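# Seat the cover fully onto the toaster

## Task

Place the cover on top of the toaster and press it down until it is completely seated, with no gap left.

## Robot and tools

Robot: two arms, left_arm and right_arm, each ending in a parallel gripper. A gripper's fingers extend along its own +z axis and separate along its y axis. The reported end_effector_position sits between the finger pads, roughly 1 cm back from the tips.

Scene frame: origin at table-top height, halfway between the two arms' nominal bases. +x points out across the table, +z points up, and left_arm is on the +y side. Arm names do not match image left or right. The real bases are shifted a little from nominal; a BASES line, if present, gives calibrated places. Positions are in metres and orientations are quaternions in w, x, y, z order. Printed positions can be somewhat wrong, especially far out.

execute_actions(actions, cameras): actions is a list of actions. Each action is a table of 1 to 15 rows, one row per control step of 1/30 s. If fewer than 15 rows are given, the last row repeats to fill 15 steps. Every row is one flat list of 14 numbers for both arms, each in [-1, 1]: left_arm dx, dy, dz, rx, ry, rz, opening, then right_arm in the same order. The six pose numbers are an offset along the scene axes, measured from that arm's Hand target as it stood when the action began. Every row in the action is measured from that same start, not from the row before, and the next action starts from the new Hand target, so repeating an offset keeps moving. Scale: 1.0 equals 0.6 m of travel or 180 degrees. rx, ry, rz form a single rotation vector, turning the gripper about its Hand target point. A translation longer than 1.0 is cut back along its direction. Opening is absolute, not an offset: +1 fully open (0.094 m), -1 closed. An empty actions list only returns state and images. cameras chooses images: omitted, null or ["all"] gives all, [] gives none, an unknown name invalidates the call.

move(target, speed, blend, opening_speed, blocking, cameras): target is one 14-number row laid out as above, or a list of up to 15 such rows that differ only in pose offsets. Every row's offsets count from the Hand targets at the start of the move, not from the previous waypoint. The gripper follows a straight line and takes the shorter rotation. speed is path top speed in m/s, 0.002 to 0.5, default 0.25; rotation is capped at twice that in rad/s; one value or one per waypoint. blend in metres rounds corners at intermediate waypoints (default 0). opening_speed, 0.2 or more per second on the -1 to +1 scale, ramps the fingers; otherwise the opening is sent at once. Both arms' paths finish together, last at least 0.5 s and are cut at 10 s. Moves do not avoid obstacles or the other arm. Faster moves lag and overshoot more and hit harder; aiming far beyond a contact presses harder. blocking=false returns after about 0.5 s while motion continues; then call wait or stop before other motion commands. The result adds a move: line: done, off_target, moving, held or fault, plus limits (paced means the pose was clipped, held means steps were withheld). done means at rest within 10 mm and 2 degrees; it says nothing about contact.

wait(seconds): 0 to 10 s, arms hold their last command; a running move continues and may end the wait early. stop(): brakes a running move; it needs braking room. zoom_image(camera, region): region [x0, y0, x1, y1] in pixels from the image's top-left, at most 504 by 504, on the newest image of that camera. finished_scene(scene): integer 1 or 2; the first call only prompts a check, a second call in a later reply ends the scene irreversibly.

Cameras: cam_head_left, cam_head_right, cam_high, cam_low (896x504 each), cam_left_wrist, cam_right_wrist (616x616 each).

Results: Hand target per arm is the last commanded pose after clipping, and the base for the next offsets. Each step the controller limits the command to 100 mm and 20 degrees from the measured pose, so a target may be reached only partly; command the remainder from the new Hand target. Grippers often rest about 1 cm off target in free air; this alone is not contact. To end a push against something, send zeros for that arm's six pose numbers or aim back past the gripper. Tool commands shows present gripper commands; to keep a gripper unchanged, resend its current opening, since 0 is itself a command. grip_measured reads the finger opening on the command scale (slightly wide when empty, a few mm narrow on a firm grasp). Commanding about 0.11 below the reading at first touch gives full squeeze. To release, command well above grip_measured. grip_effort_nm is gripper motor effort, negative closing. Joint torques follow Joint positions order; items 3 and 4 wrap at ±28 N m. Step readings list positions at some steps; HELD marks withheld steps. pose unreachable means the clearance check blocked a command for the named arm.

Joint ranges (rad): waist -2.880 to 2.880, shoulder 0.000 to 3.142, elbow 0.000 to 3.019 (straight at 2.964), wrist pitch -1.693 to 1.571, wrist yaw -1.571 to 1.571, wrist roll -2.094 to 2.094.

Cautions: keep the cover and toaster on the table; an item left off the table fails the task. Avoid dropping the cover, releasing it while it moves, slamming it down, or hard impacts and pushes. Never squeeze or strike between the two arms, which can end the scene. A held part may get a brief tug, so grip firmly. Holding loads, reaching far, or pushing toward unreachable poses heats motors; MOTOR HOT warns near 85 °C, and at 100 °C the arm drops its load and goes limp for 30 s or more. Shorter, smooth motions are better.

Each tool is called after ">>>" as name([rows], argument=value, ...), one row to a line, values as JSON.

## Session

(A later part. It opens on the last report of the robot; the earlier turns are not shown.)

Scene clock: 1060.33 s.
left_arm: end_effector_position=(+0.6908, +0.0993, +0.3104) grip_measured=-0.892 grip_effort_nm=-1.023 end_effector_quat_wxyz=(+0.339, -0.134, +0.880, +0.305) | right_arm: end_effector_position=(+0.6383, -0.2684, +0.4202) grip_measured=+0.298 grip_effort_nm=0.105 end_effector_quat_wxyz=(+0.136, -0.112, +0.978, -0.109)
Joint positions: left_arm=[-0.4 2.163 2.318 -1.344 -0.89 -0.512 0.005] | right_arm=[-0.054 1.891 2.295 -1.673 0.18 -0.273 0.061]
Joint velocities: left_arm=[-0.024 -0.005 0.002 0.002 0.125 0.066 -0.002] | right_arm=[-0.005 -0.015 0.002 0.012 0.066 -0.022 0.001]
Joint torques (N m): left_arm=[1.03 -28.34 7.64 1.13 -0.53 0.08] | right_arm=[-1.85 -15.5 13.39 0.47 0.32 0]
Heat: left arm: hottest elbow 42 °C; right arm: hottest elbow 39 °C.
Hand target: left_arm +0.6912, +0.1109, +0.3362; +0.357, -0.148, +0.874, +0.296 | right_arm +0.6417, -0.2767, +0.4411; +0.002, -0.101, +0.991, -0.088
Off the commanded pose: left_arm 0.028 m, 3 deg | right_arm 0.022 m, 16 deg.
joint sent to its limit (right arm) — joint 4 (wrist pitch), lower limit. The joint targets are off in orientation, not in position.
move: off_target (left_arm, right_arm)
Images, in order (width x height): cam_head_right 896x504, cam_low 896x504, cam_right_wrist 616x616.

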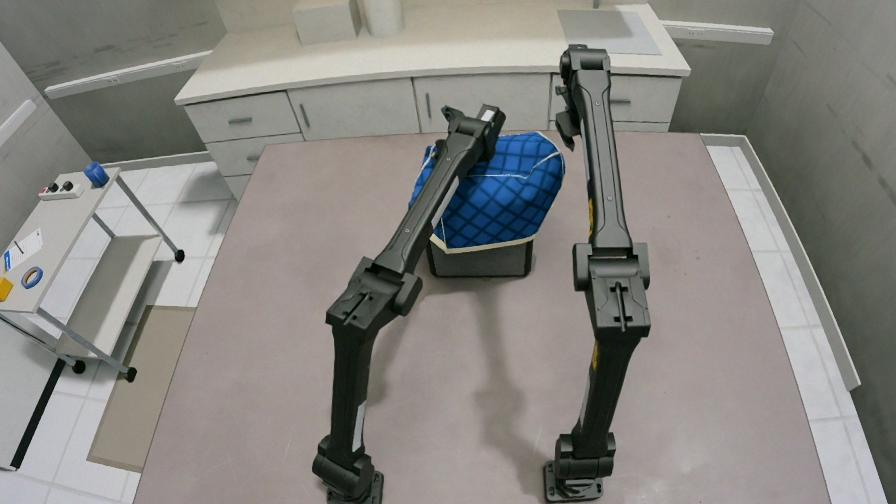

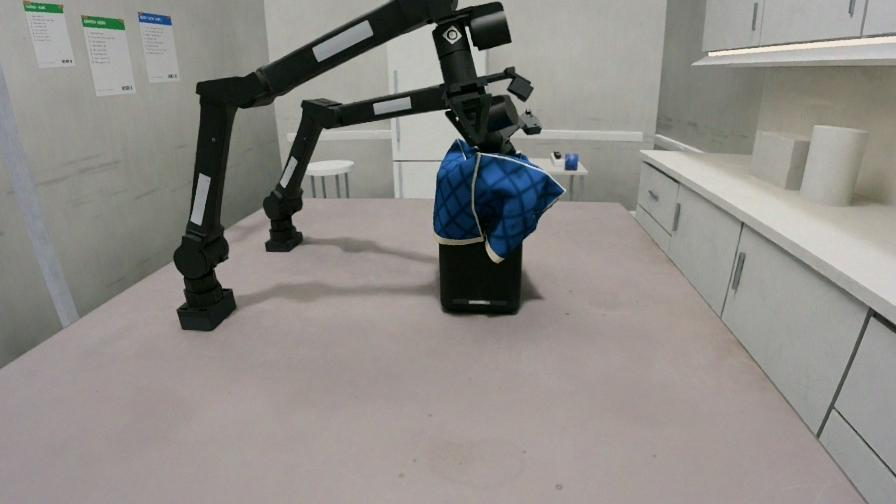

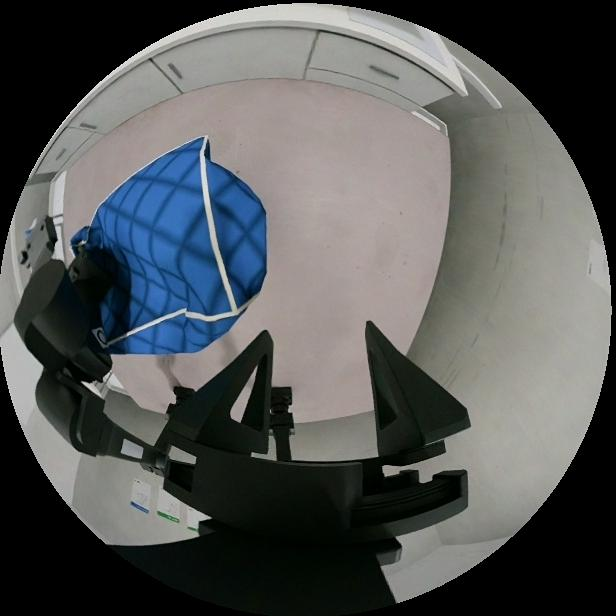

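>>> move(target=[0,0.02,0,0,0,0,-1,0.06,0.26,-0.15,0,0,0,0.9], cameras=["cam_low","cam_right_wrist","cam_high"])

Scene clock: 1066.57 s.
left_arm: end_effector_position=(+0.6894, +0.1018, +0.3109) grip_measured=-0.892 grip_effort_nm=-1.023 end_effector_quat_wxyz=(+0.341, -0.130, +0.880, +0.303) | right_arm: end_effector_position=(+0.6452, -0.2115, +0.4073) grip_measured=+0.898 grip_effort_nm=0.105 end_effector_quat_wxyz=(+0.133, -0.117, +0.978, -0.109)
Joint positions: left_arm=[-0.397 2.143 2.284 -1.314 -0.885 -0.494 0.005] | right_arm=[0.043 1.913 2.295 -1.673 0.207 -0.187 0.089]
Joint velocities: left_arm=[-0.005 -0.015 0.002 -0.007 0.022 0.037 0.001] | right_arm=[0.005 -0.015 0.007 0.007 -0.081 -0.022 0]
Joint torques (N m): left_arm=[1.79 -27.93 7.62 1.14 -0.46 0.07] | right_arm=[-1.26 -16.91 8.96 0.59 0.18 0.05]
Heat: left arm: hottest elbow 42 °C; right arm: hottest elbow 39 °C.
Hand target: left_arm +0.6910, +0.1206, +0.3363; +0.357, -0.148, +0.874, +0.296 | right_arm +0.6424, -0.2140, +0.4143; +0.138, -0.119, +0.977, -0.111
Off the commanded pose: left_arm 0.033 m, 3 deg | right_arm 0.112 m, 15 deg.
move: held (right_arm; a check stopped the path), off_target (left_arm; braked when a check withheld steps of right_arm); limits=held
pose unreachable (right arm): on one or more control steps of this call, first in action 0 (counted from 0), this arm could not follow its commanded pose, so it was not sent that pose on those steps. It may still have moved: this result reports where it is.
cause: moving toward the commanded pose would bring a part of the arm too close to another arm (this arm's fingers and the left arm's wrist (the part past joint 4)).
Images, in order (width x height): cam_high 896x504, cam_low 896x504, cam_right_wrist 616x616.

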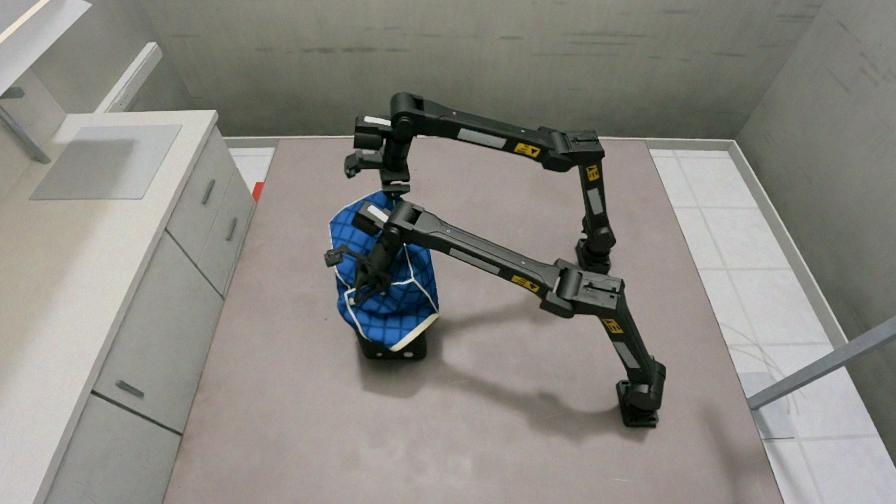

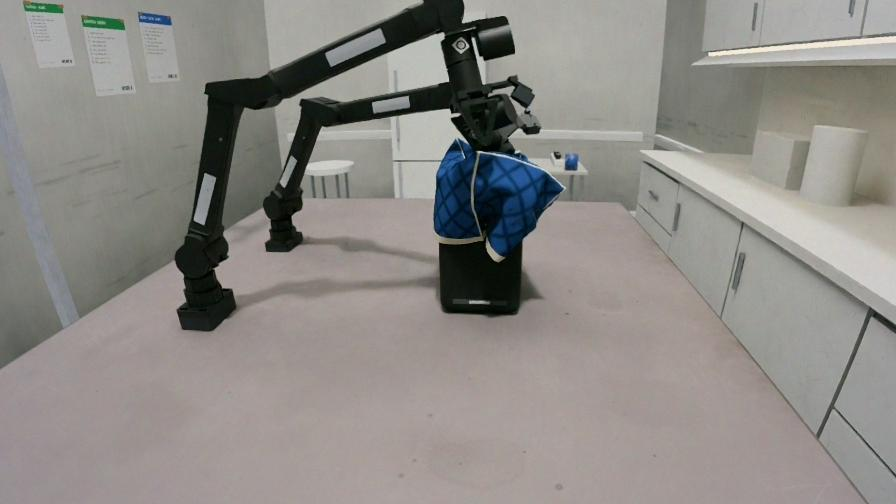

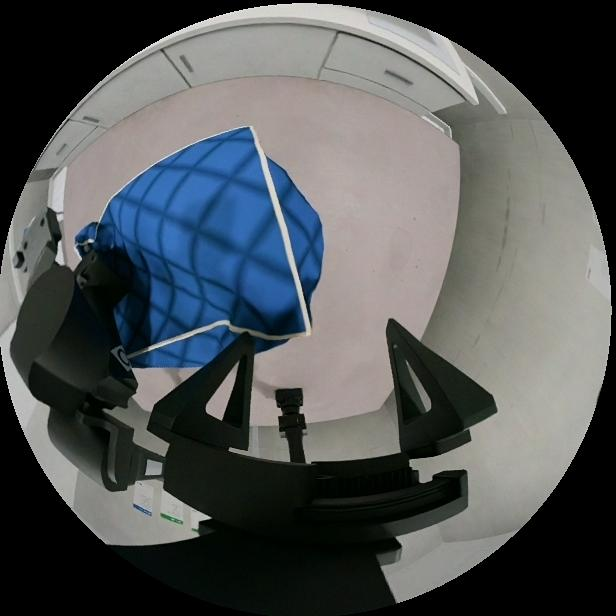

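>>> move(target=[0,0.02,0,-0.17,0,0,-1,0,0,0,0,0,0,0.6], cameras=[])

>>> move([
  [0,0,0,0,0,0,-1,0.09,0.04,0,0,0,0,0.6],
  [0,0,0,0,0,0,-1,0.1,0.13,-0.12,0,0,0,0.6],
], cameras=["cam_low","cam_right_wrist","cam_high"])

Scene clock: 1073.43 s.
left_arm: end_effector_position=(+0.6901, +0.1204, +0.3094) grip_measured=-0.892 grip_effort_nm=-1.023 end_effector_quat_wxyz=(+0.281, -0.221, +0.931, +0.069) | right_arm: end_effector_position=(+0.6452, -0.2115, +0.4073) grip_measured=+0.602 grip_effort_nm=-0.120 end_effector_quat_wxyz=(+0.133, -0.117, +0.978, -0.109)
Joint positions: left_arm=[-0.279 2.068 2.265 -1.314 -0.386 -0.65 0.005] | right_arm=[0.043 1.913 2.295 -1.673 0.207 -0.187 0.075]
Joint velocities: left_arm=[-0.005 -0.005 0.002 0.002 0.007 -0.007 -0.001] | right_arm=[0.005 -0.015 -0.007 0.017 -0.022 -0.037 -0.001]
Joint torques (N m): left_arm=[0.44 -27.16 7.75 1.28 -0.2 -0.04] | right_arm=[-1.26 -16.73 8.96 0.59 0.2 0.03]
Heat: left arm: hottest shoulder 41 °C; right arm: hottest elbow 39 °C.
Hand target: left_arm +0.6905, +0.1319, +0.3373; +0.304, -0.237, +0.921, +0.056 | right_arm +0.6424, -0.2140, +0.4143; +0.138, -0.119, +0.977, -0.111
Off the commanded pose: left_arm 0.030 m, 4 deg | right_arm 0.008 m, 1 deg.
move: off_target (left_arm)
No camera images: "cameras" was empty.

Scene clock: 1074.90 s.
left_arm: end_effector_position=(+0.6899, +0.1217, +0.3079) grip_measured=-0.892 grip_effort_nm=-1.023 end_effector_quat_wxyz=(+0.280, -0.221, +0.932, +0.070) | right_arm: end_effector_position=(+0.6938, -0.1412, +0.3664) grip_measured=+0.602 grip_effort_nm=-0.120 end_effector_quat_wxyz=(+0.153, -0.122, +0.974, -0.110)
Joint positions: left_arm=[-0.278 2.068 2.262 -1.314 -0.386 -0.65 0.005] | right_arm=[0.145 2.049 2.391 -1.612 0.235 -0.102 0.075]
Joint velocities: left_arm=[-0.005 -0.005 -0.007 -0.007 0.081 -0.007 0] | right_arm=[-0.005 -0.015 0.007 -0.012 0.051 -0.022 0]
Joint torques (N m): left_arm=[0.97 -27.46 7.88 1.35 -0.21 -0.09] | right_arm=[-0.56 -15.62 8.23 0.91 0.21 0.33]
Heat: left arm: hottest shoulder 41 °C; right arm: hottest elbow 39 °C.
Hand target: left_arm +0.6906, +0.1319, +0.3372; +0.304, -0.237, +0.921, +0.056 | right_arm +0.7009, -0.1356, +0.3411; +0.138, -0.119, +0.977, -0.109
Off the commanded pose: left_arm 0.031 m, 4 deg | right_arm 0.026 m, 2 deg.
move: off_target (left_arm, right_arm)
Images, in order (width x height): cam_high 896x504, cam_low 896x504, cam_right_wrist 616x616.

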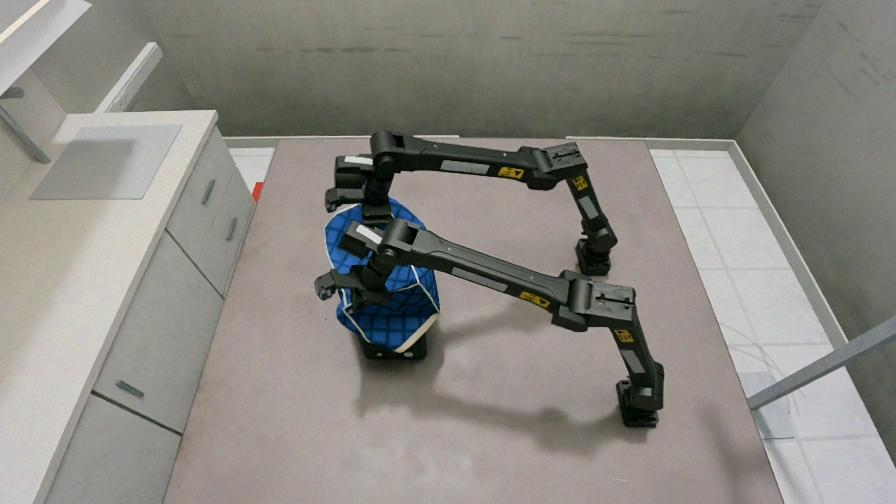

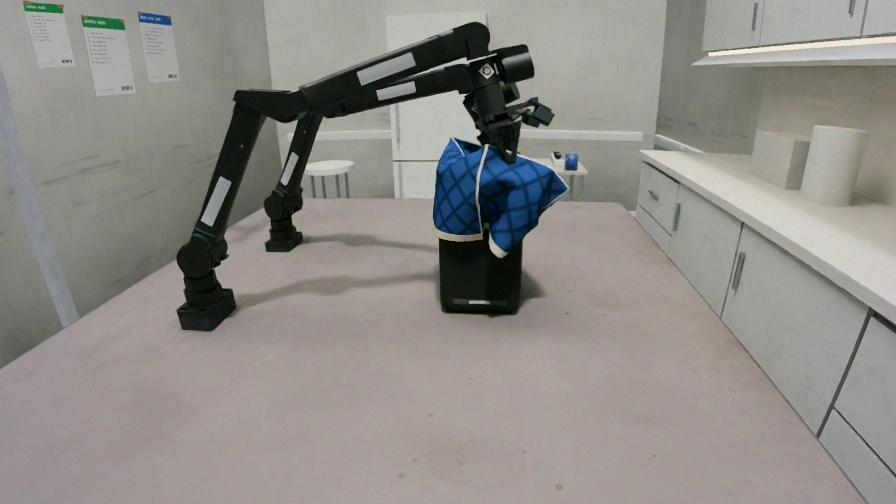

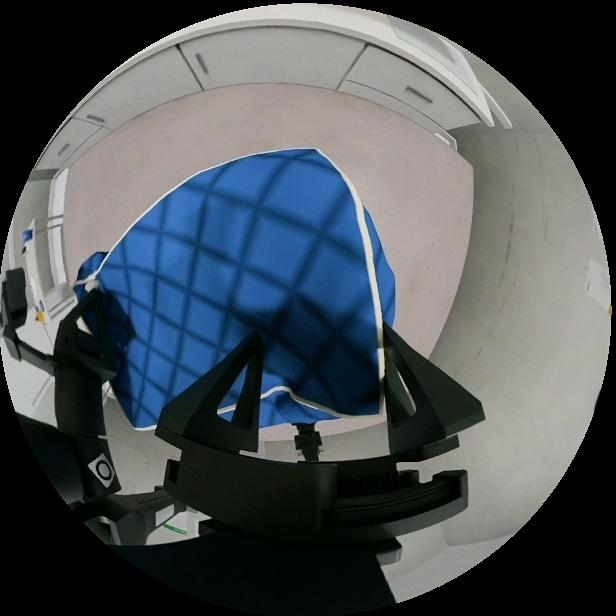

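>>> move([
  [0,0,0,0,0,0,-1,0.04,-0.04,0,0,0,0,0.7],
  [0,0,0,0,0,0,-1,0.05,-0.035,-0.13,0,0,0,0.7],
], cameras=["cam_right_wrist"])

>>> move(target=[0,0,0,0,0,0,-1,0,0,0,0,0,0,-1], cameras=["cam_low","cam_right_wrist"])

Scene clock: 1080.87 s.
left_arm: end_effector_position=(+0.6900, +0.1181, +0.3069) grip_measured=-0.892 grip_effort_nm=-1.023 end_effector_quat_wxyz=(+0.278, -0.224, +0.932, +0.061) | right_arm: end_effector_position=(+0.7301, -0.1527, +0.2871) grip_measured=+0.698 grip_effort_nm=0.090 end_effector_quat_wxyz=(+0.157, -0.114, +0.975, -0.110)
Joint positions: left_arm=[-0.279 2.068 2.26 -1.31 -0.371 -0.66 0.005] | right_arm=[0.12 2.099 2.256 -1.416 0.23 -0.113 0.08]
Joint velocities: left_arm=[-0.015 -0.015 0.007 -0.007 -0.007 -0.022 0] | right_arm=[-0.024 0.015 0.007 0.012 -0.066 -0.022 -0.001]
Joint torques (N m): left_arm=[1.55 -27.52 8.1 1.13 -0.79 0.03] | right_arm=[-1.55 -17.44 7.1 0.88 0 0.04]
Heat: left arm: hottest shoulder 42 °C; right arm: hottest elbow 38 °C.
Hand target: left_arm +0.6905, +0.1317, +0.3373; +0.304, -0.237, +0.921, +0.056 | right_arm +0.7297, -0.1568, +0.2628; +0.138, -0.119, +0.977, -0.110
Off the commanded pose: left_arm 0.033 m, 4 deg | right_arm 0.024 m, 2 deg.
move: off_target (left_arm, right_arm)
Images, in order (width x height): cam_right_wrist 616x616.

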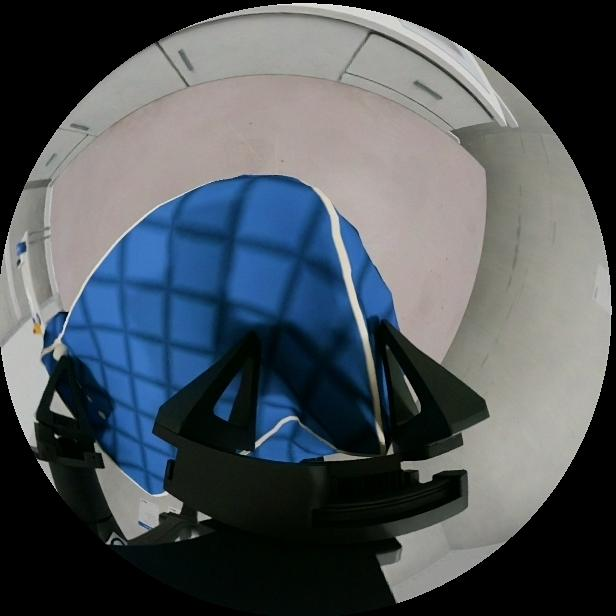

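Scene clock: 1081.57 s.
left_arm: end_effector_position=(+0.6899, +0.1176, +0.3060) grip_measured=-0.892 grip_effort_nm=-1.023 end_effector_quat_wxyz=(+0.278, -0.224, +0.932, +0.061) | right_arm: end_effector_position=(+0.7300, -0.1534, +0.2839) grip_measured=-0.906 grip_effort_nm=-1.033 end_effector_quat_wxyz=(+0.156, -0.115, +0.975, -0.109)
Joint positions: left_arm=[-0.28 2.068 2.258 -1.308 -0.372 -0.66 0.005] | right_arm=[0.118 2.099 2.249 -1.411 0.227 -0.116 0.004]
Joint velocities: left_arm=[0.005 -0.015 0.002 -0.032 -0.037 -0.037 0] | right_arm=[-0.015 0.015 0.007 -0.012 0.037 -0.081 -0.001]
Joint torques (N m): left_arm=[1.14 -27.16 8.18 1.09 -0.76 0.02] | right_arm=[-1.2 -17.32 7.8 0.73 0.11 0.06]
Heat: left arm: hottest shoulder 42 °C; right arm: hottest elbow 38 °C.
Hand target: left_arm +0.6906, +0.1318, +0.3373; +0.304, -0.237, +0.921, +0.056 | right_arm +0.7297, -0.1568, +0.2626; +0.138, -0.119, +0.977, -0.109
Off the commanded pose: left_arm 0.034 m, 4 deg | right_arm 0.021 m, 2 deg.
move: off_target (left_arm, right_arm)
Images, in order (width x height): cam_low 896x504, cam_right_wrist 616x616.

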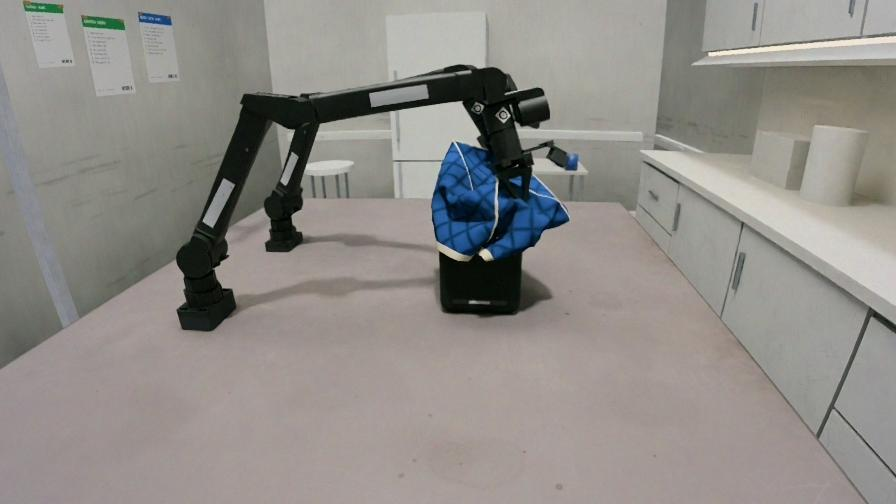

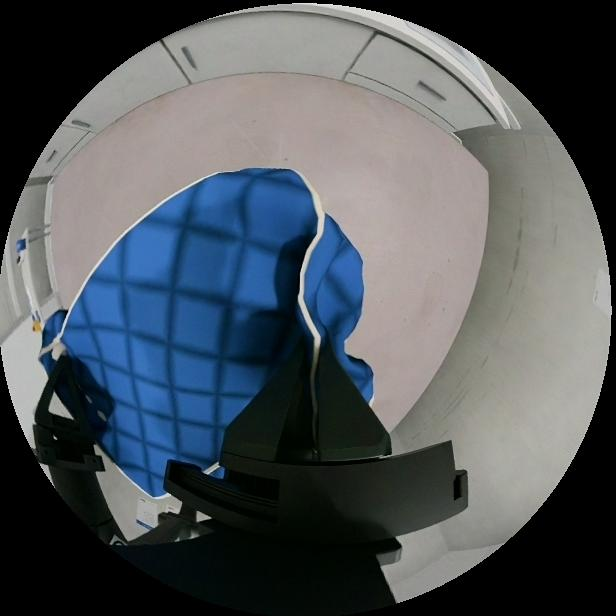

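>>> move([
  [0,0.0,0,0,0,0,-1,0.02,-0.02,0.14,0,0,0,-1],
  [0,0,0,0,0,0,-1,0.06,-0.02,0.12,0,0,0,-1],
  [0,0,0,0,0,0,-1,0.07,-0.02,0.0,0,0,0,-1],
], cameras=["cam_head_right","cam_low","cam_high"])

>>> zoom_image(camera="cam_low", region=[400, 130, 600, 330])

Scene clock: 1086.47 s.
left_arm: end_effector_position=(+0.6913, +0.1176, +0.3068) grip_measured=-0.892 grip_effort_nm=-1.023 end_effector_quat_wxyz=(+0.281, -0.228, +0.930, +0.060) | right_arm: end_effector_position=(+0.7640, -0.1534, +0.2881) grip_measured=-0.908 grip_effort_nm=-1.028 end_effector_quat_wxyz=(+0.151, -0.131, +0.974, -0.106)
Joint positions: left_arm=[-0.28 2.068 2.258 -1.302 -0.374 -0.668 0.005] | right_arm=[0.108 2.27 2.559 -1.553 0.214 -0.154 0.004]
Joint velocities: left_arm=[-0.005 0.005 -0.007 0.027 0.022 0.037 0] | right_arm=[0.005 0.015 -0.007 0.002 -0.051 0.022 -0.001]
Joint torques (N m): left_arm=[1.03 -27.11 8.24 0.85 -0.67 0.11] | right_arm=[-2.55 -18.43 7.79 1.24 0.41 0.23]
Heat: left arm: hottest shoulder 43 °C; right arm: hottest elbow 38 °C.
Hand target: left_arm +0.6905, +0.1319, +0.3372; +0.304, -0.237, +0.921, +0.056 | right_arm +0.7717, -0.1688, +0.2621; +0.138, -0.119, +0.977, -0.110
Off the commanded pose: left_arm 0.034 m, 3 deg | right_arm 0.031 m, 2 deg.
move: off_target (left_arm, right_arm)
Images, in order (width x height): cam_head_right 896x504, cam_high 896x504, cam_low 896x504.

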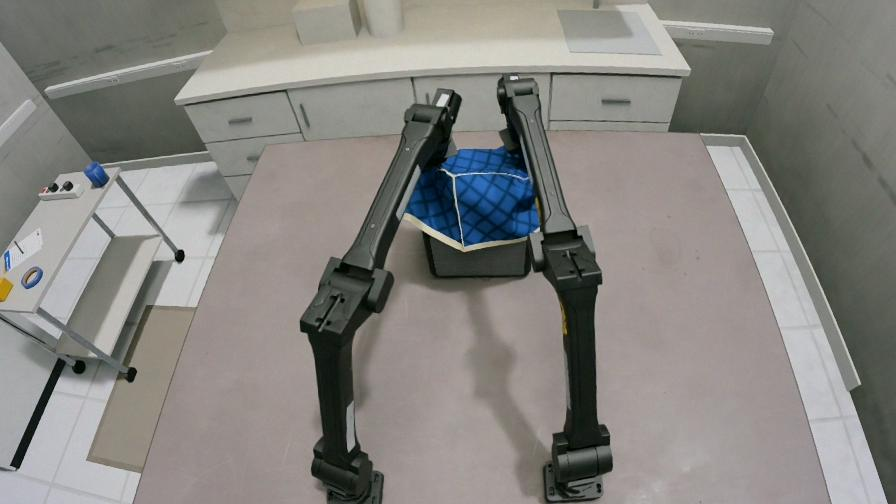

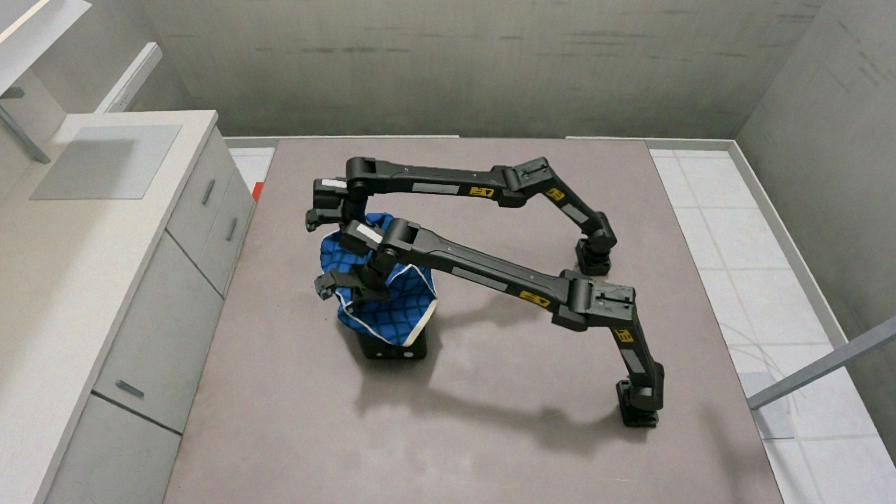

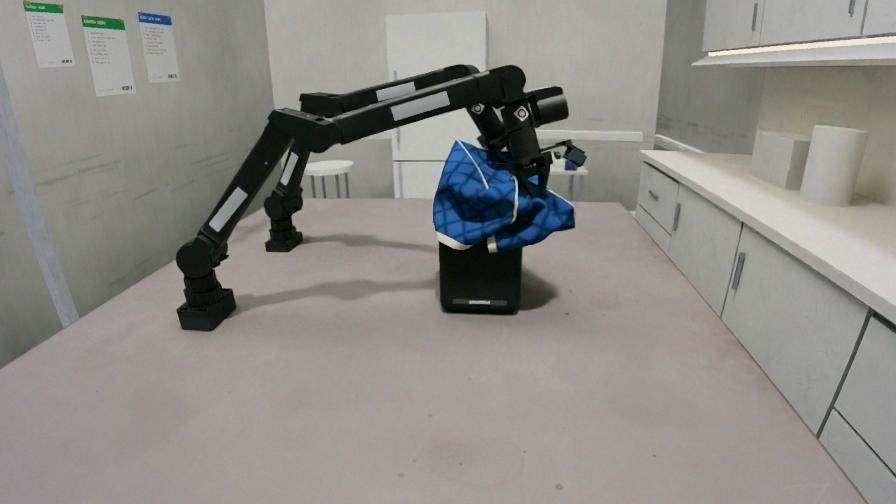

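Scaled by 2.520.

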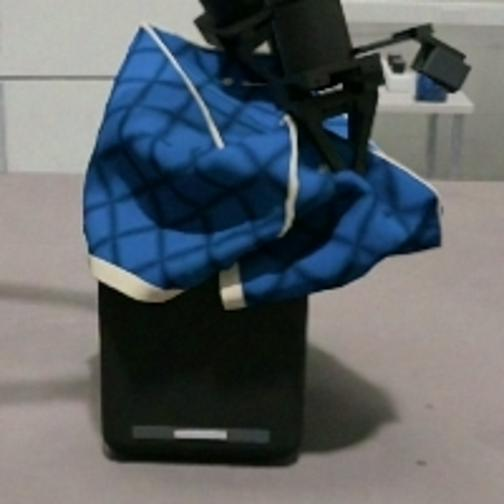

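>>> move(target=[0.0,-0.01,-0.17,0,0,0,-1,-0.05,0.0,-0.12,0,0,0,-1], cameras=["cam_head_right","cam_low","cam_high"], speed=0.15)

>>> zoom_image(camera="cam_low", region=[400, 130, 600, 330])

>>> zoom_image(camera="cam_high", region=[290, 190, 470, 370])

Scene clock: 1092.37 s.
left_arm: end_effector_position=(+0.6941, +0.1175, +0.2661) grip_measured=-0.892 grip_effort_nm=-1.033 end_effector_quat_wxyz=(+0.327, -0.237, +0.914, +0.035) | right_arm: end_effector_position=(+0.7521, -0.1561, +0.2562) grip_measured=-0.908 grip_effort_nm=-1.038 end_effector_quat_wxyz=(+0.200, -0.124, +0.966, -0.108)
Joint positions: left_arm=[-0.28 1.984 1.983 -1.003 -0.378 -0.671 0.005] | right_arm=[0.108 2.085 2.132 -1.211 0.22 -0.155 0.004]
Joint velocities: left_arm=[0.015 -0.005 -0.007 -0.002 -0.066 -0.022 -0.001] | right_arm=[0.005 -0.005 0.002 -0.007 0.051 0.051 0]
Joint torques (N m): left_arm=[0.97 -21.42 5.87 0.34 -0.56 0.1] | right_arm=[-2.08 -15.27 5 0.03 0.23 0.3]
Heat: left arm: hottest shoulder 43 °C; right arm: hottest elbow 38 °C.
Hand target: left_arm +0.6902, +0.1277, +0.2351; +0.304, -0.237, +0.921, +0.056 | right_arm +0.7407, -0.1689, +0.1907; +0.138, -0.119, +0.977, -0.110
Off the commanded pose: left_arm 0.032 m, 4 deg | right_arm 0.068 m, 7 deg.
move: off_target (left_arm, right_arm)
Images, in order (width x height): cam_head_right 896x504, cam_high 896x504, cam_low 896x504.

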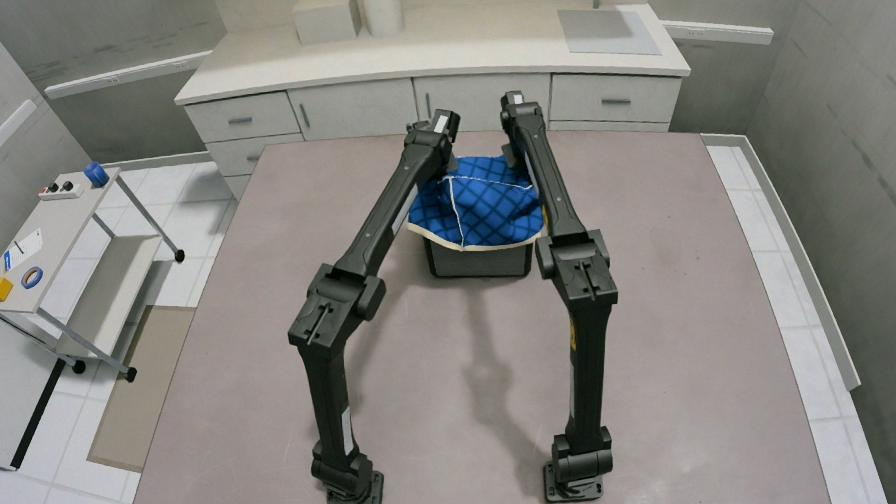

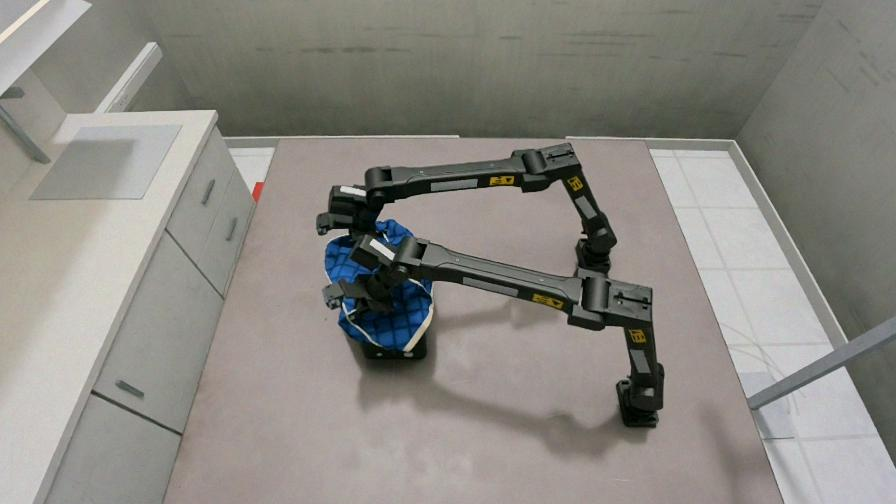

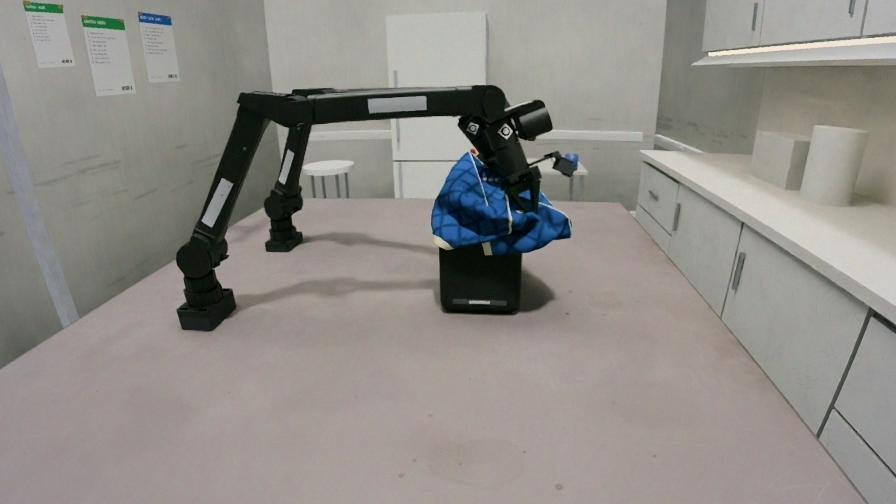

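Scaled by 2.520.

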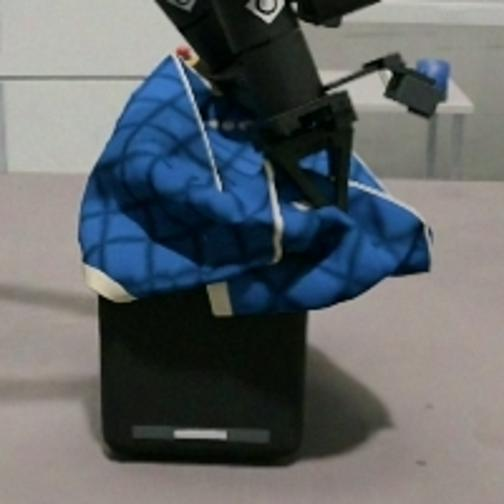

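Scaled by 2.800.

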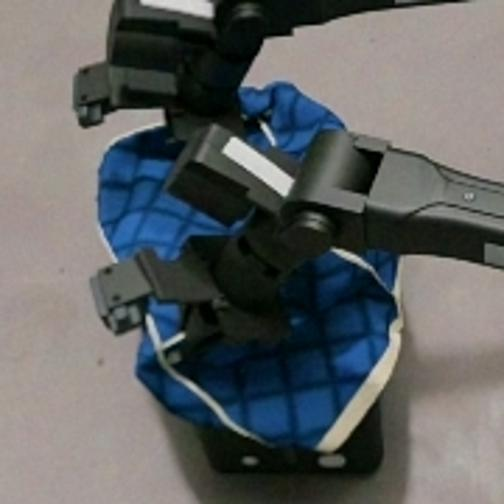

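>>> move([
  [-0.03,0.0,0.1,0,0,0,-1,-0.03,0.0,0.12,0,0,0,-1],
  [-0.12,0.03,0.05,0,0,0,-1,-0.13,-0.03,0.08,0,0,0,-1],
], cameras=["cam_head_right","cam_low","cam_high"], speed=0.15)

>>> zoom_image(camera="cam_low", region=[400, 130, 600, 330])

>>> zoom_image(camera="cam_high", region=[290, 190, 470, 370])

Scene clock: 1100.73 s.
left_arm: end_effector_position=(+0.6243, +0.1187, +0.2735) grip_measured=-0.892 grip_effort_nm=-1.028 end_effector_quat_wxyz=(+0.316, -0.226, +0.921, +0.034) | right_arm: end_effector_position=(+0.6717, -0.1643, +0.2736) grip_measured=-0.909 grip_effort_nm=-1.033 end_effector_quat_wxyz=(+0.176, -0.129, +0.971, -0.099)
Joint positions: left_arm=[-0.305 1.796 1.734 -0.966 -0.373 -0.677 0.005] | right_arm=[0.108 1.866 1.852 -1.2 0.2 -0.155 0.004]
Joint velocities: left_arm=[-0.005 -0.005 -0.002 0.012 0.051 -0.037 -0.001] | right_arm=[-0.005 -0.015 0.007 0.017 -0.022 0.066 0]
Joint torques (N m): left_arm=[1.85 -21.19 6.09 0.03 -0.84 0.15] | right_arm=[-3.08 -14.45 6.27 0.27 0.8 0.14]
Heat: left arm: hottest shoulder 41 °C; right arm: hottest elbow 37 °C.
Hand target: left_arm +0.6179, +0.1453, +0.2648; +0.304, -0.237, +0.921, +0.056 | right_arm +0.6637, -0.1873, +0.2401; +0.138, -0.119, +0.977, -0.110
Off the commanded pose: left_arm 0.029 m, 3 deg | right_arm 0.043 m, 5 deg.
move: off_target (left_arm, right_arm)
Images, in order (width x height): cam_head_right 896x504, cam_high 896x504, cam_low 896x504.

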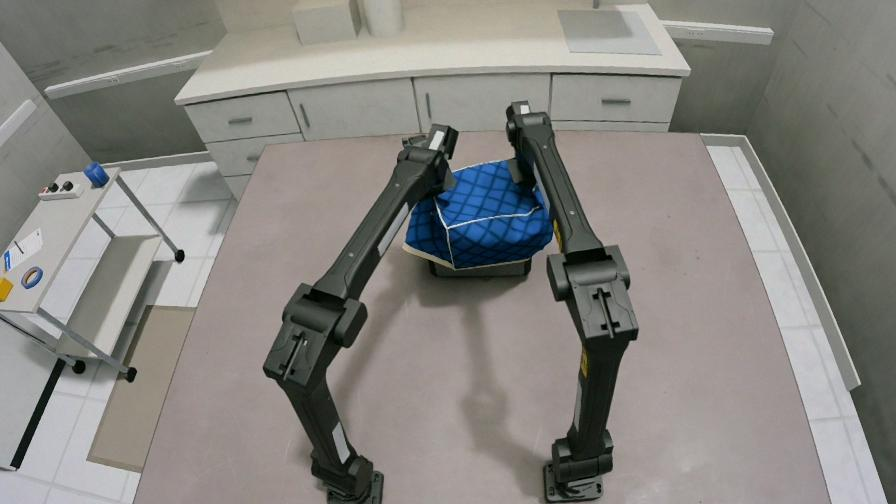

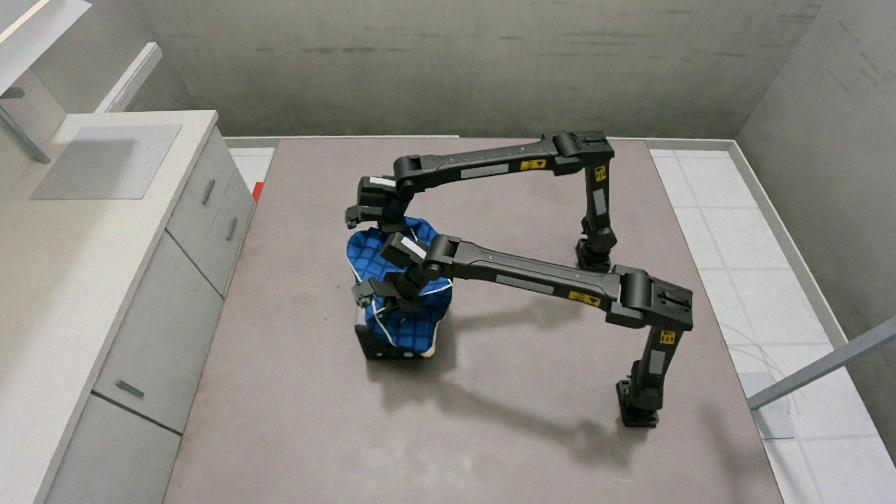

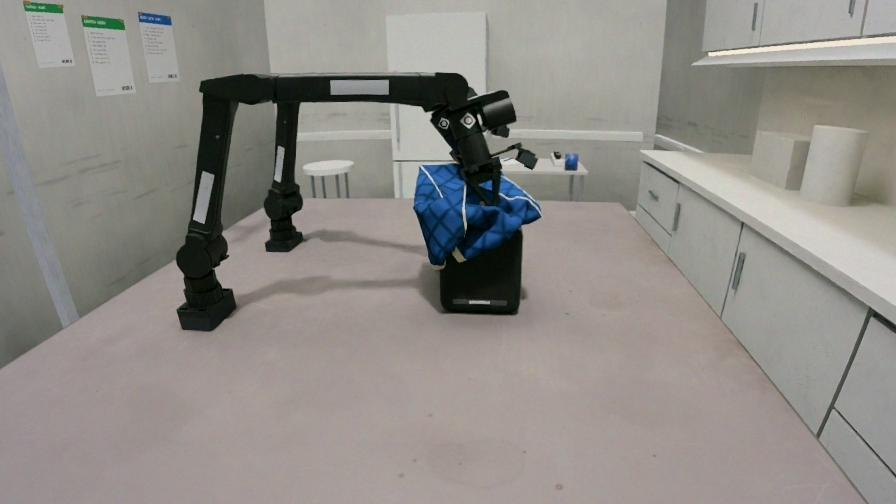

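Scaled by 2.520.

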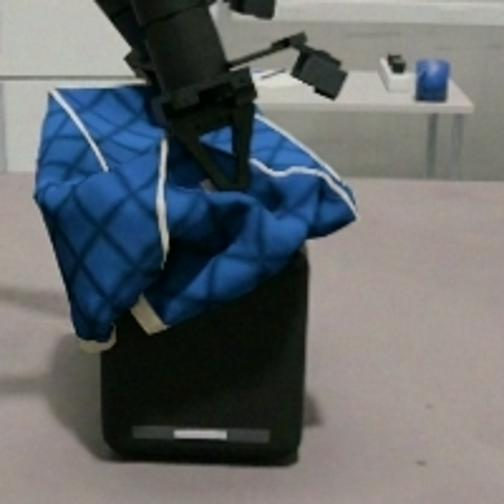

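Scaled by 2.800.

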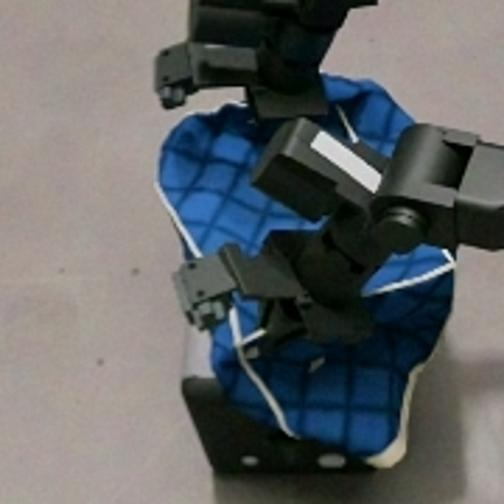

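>>> move([
  [0,0.0,0.08,0,0,0,-1,0,0.0,0.08,0,0,0,-1],
  [0.14,0.02,0.1,0,0,0,-1,0.1,0,0.08,0,0,0,-1],
  [0.12,0.0,-0.06,0,0,0,-1,0.07,0,-0.1,0,0,0,-1],
], cameras=["cam_head_right","cam_low","cam_high"], speed=0.15)

>>> zoom_image(camera="cam_low", region=[400, 130, 600, 330])

>>> zoom_image(camera="cam_high", region=[290, 190, 470, 370])

Scene clock: 1110.93 s.
left_arm: end_effector_position=(+0.6895, +0.1204, +0.2630) grip_measured=-0.892 grip_effort_nm=-1.023 end_effector_quat_wxyz=(+0.326, -0.223, +0.918, +0.031) | right_arm: end_effector_position=(+0.7106, -0.1603, +0.2463) grip_measured=-0.910 grip_effort_nm=-1.033 end_effector_quat_wxyz=(+0.196, -0.130, +0.966, -0.103)
Joint positions: left_arm=[-0.274 1.962 1.942 -0.976 -0.358 -0.639 0.005] | right_arm=[0.108 1.956 1.905 -1.12 0.207 -0.166 0.004]
Joint velocities: left_arm=[-0.015 0.005 0.002 0.012 0.051 0.037 0] | right_arm=[0.005 -0.005 -0.017 0.012 -0.007 0.037 0]
Joint torques (N m): left_arm=[2.26 -20.6 5.86 0.69 -0.83 0.01] | right_arm=[-3.43 -13.1 5.23 0.62 0.46 0.2]
Heat: left arm: hottest shoulder 40 °C; right arm: hottest elbow 37 °C.
Hand target: left_arm +0.6902, +0.1457, +0.2295; +0.304, -0.237, +0.921, +0.055 | right_arm +0.7048, -0.1871, +0.1796; +0.138, -0.119, +0.977, -0.110
Off the commanded pose: left_arm 0.042 m, 4 deg | right_arm 0.072 m, 7 deg.
move: off_target (left_arm, right_arm)
Images, in order (width x height): cam_head_right 896x504, cam_high 896x504, cam_low 896x504.

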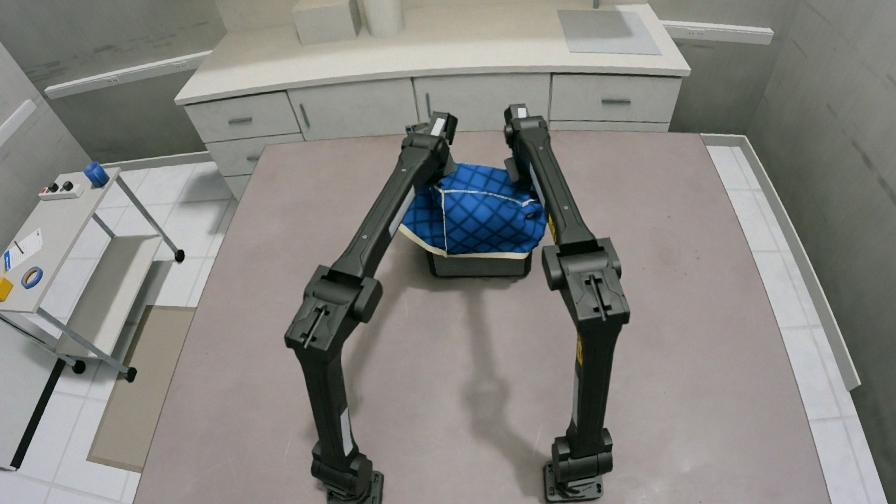

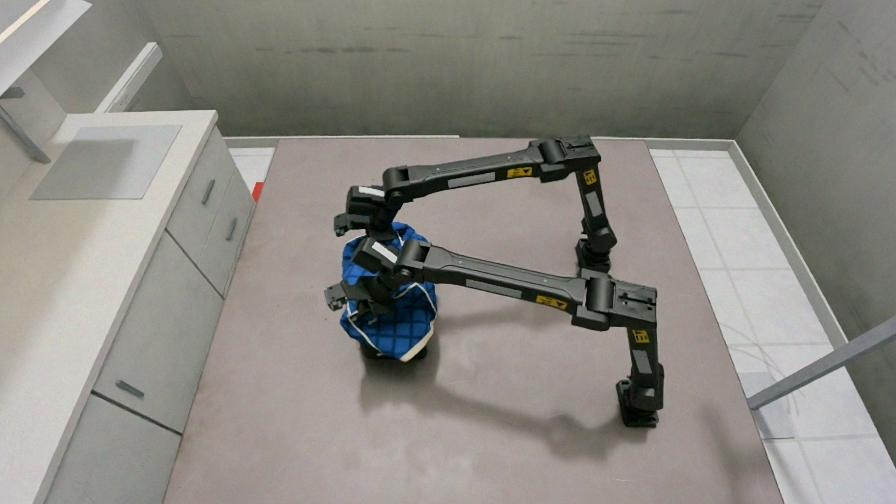

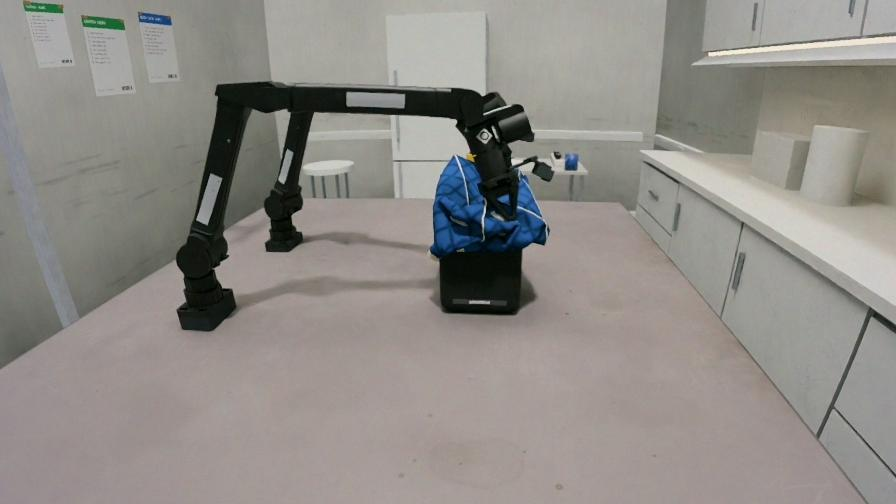

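Scaled by 2.520.

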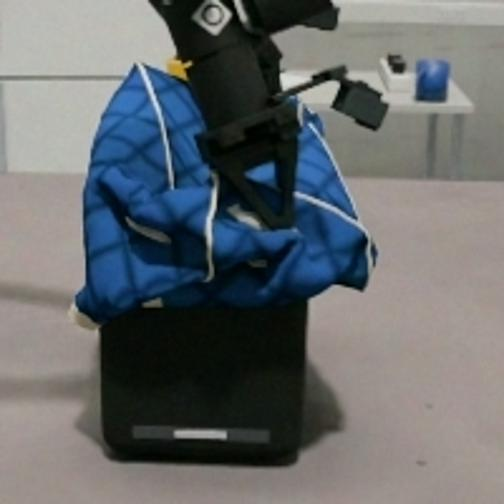

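Scaled by 2.800.

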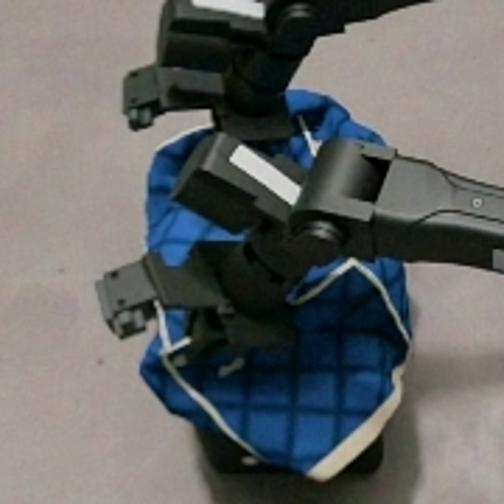

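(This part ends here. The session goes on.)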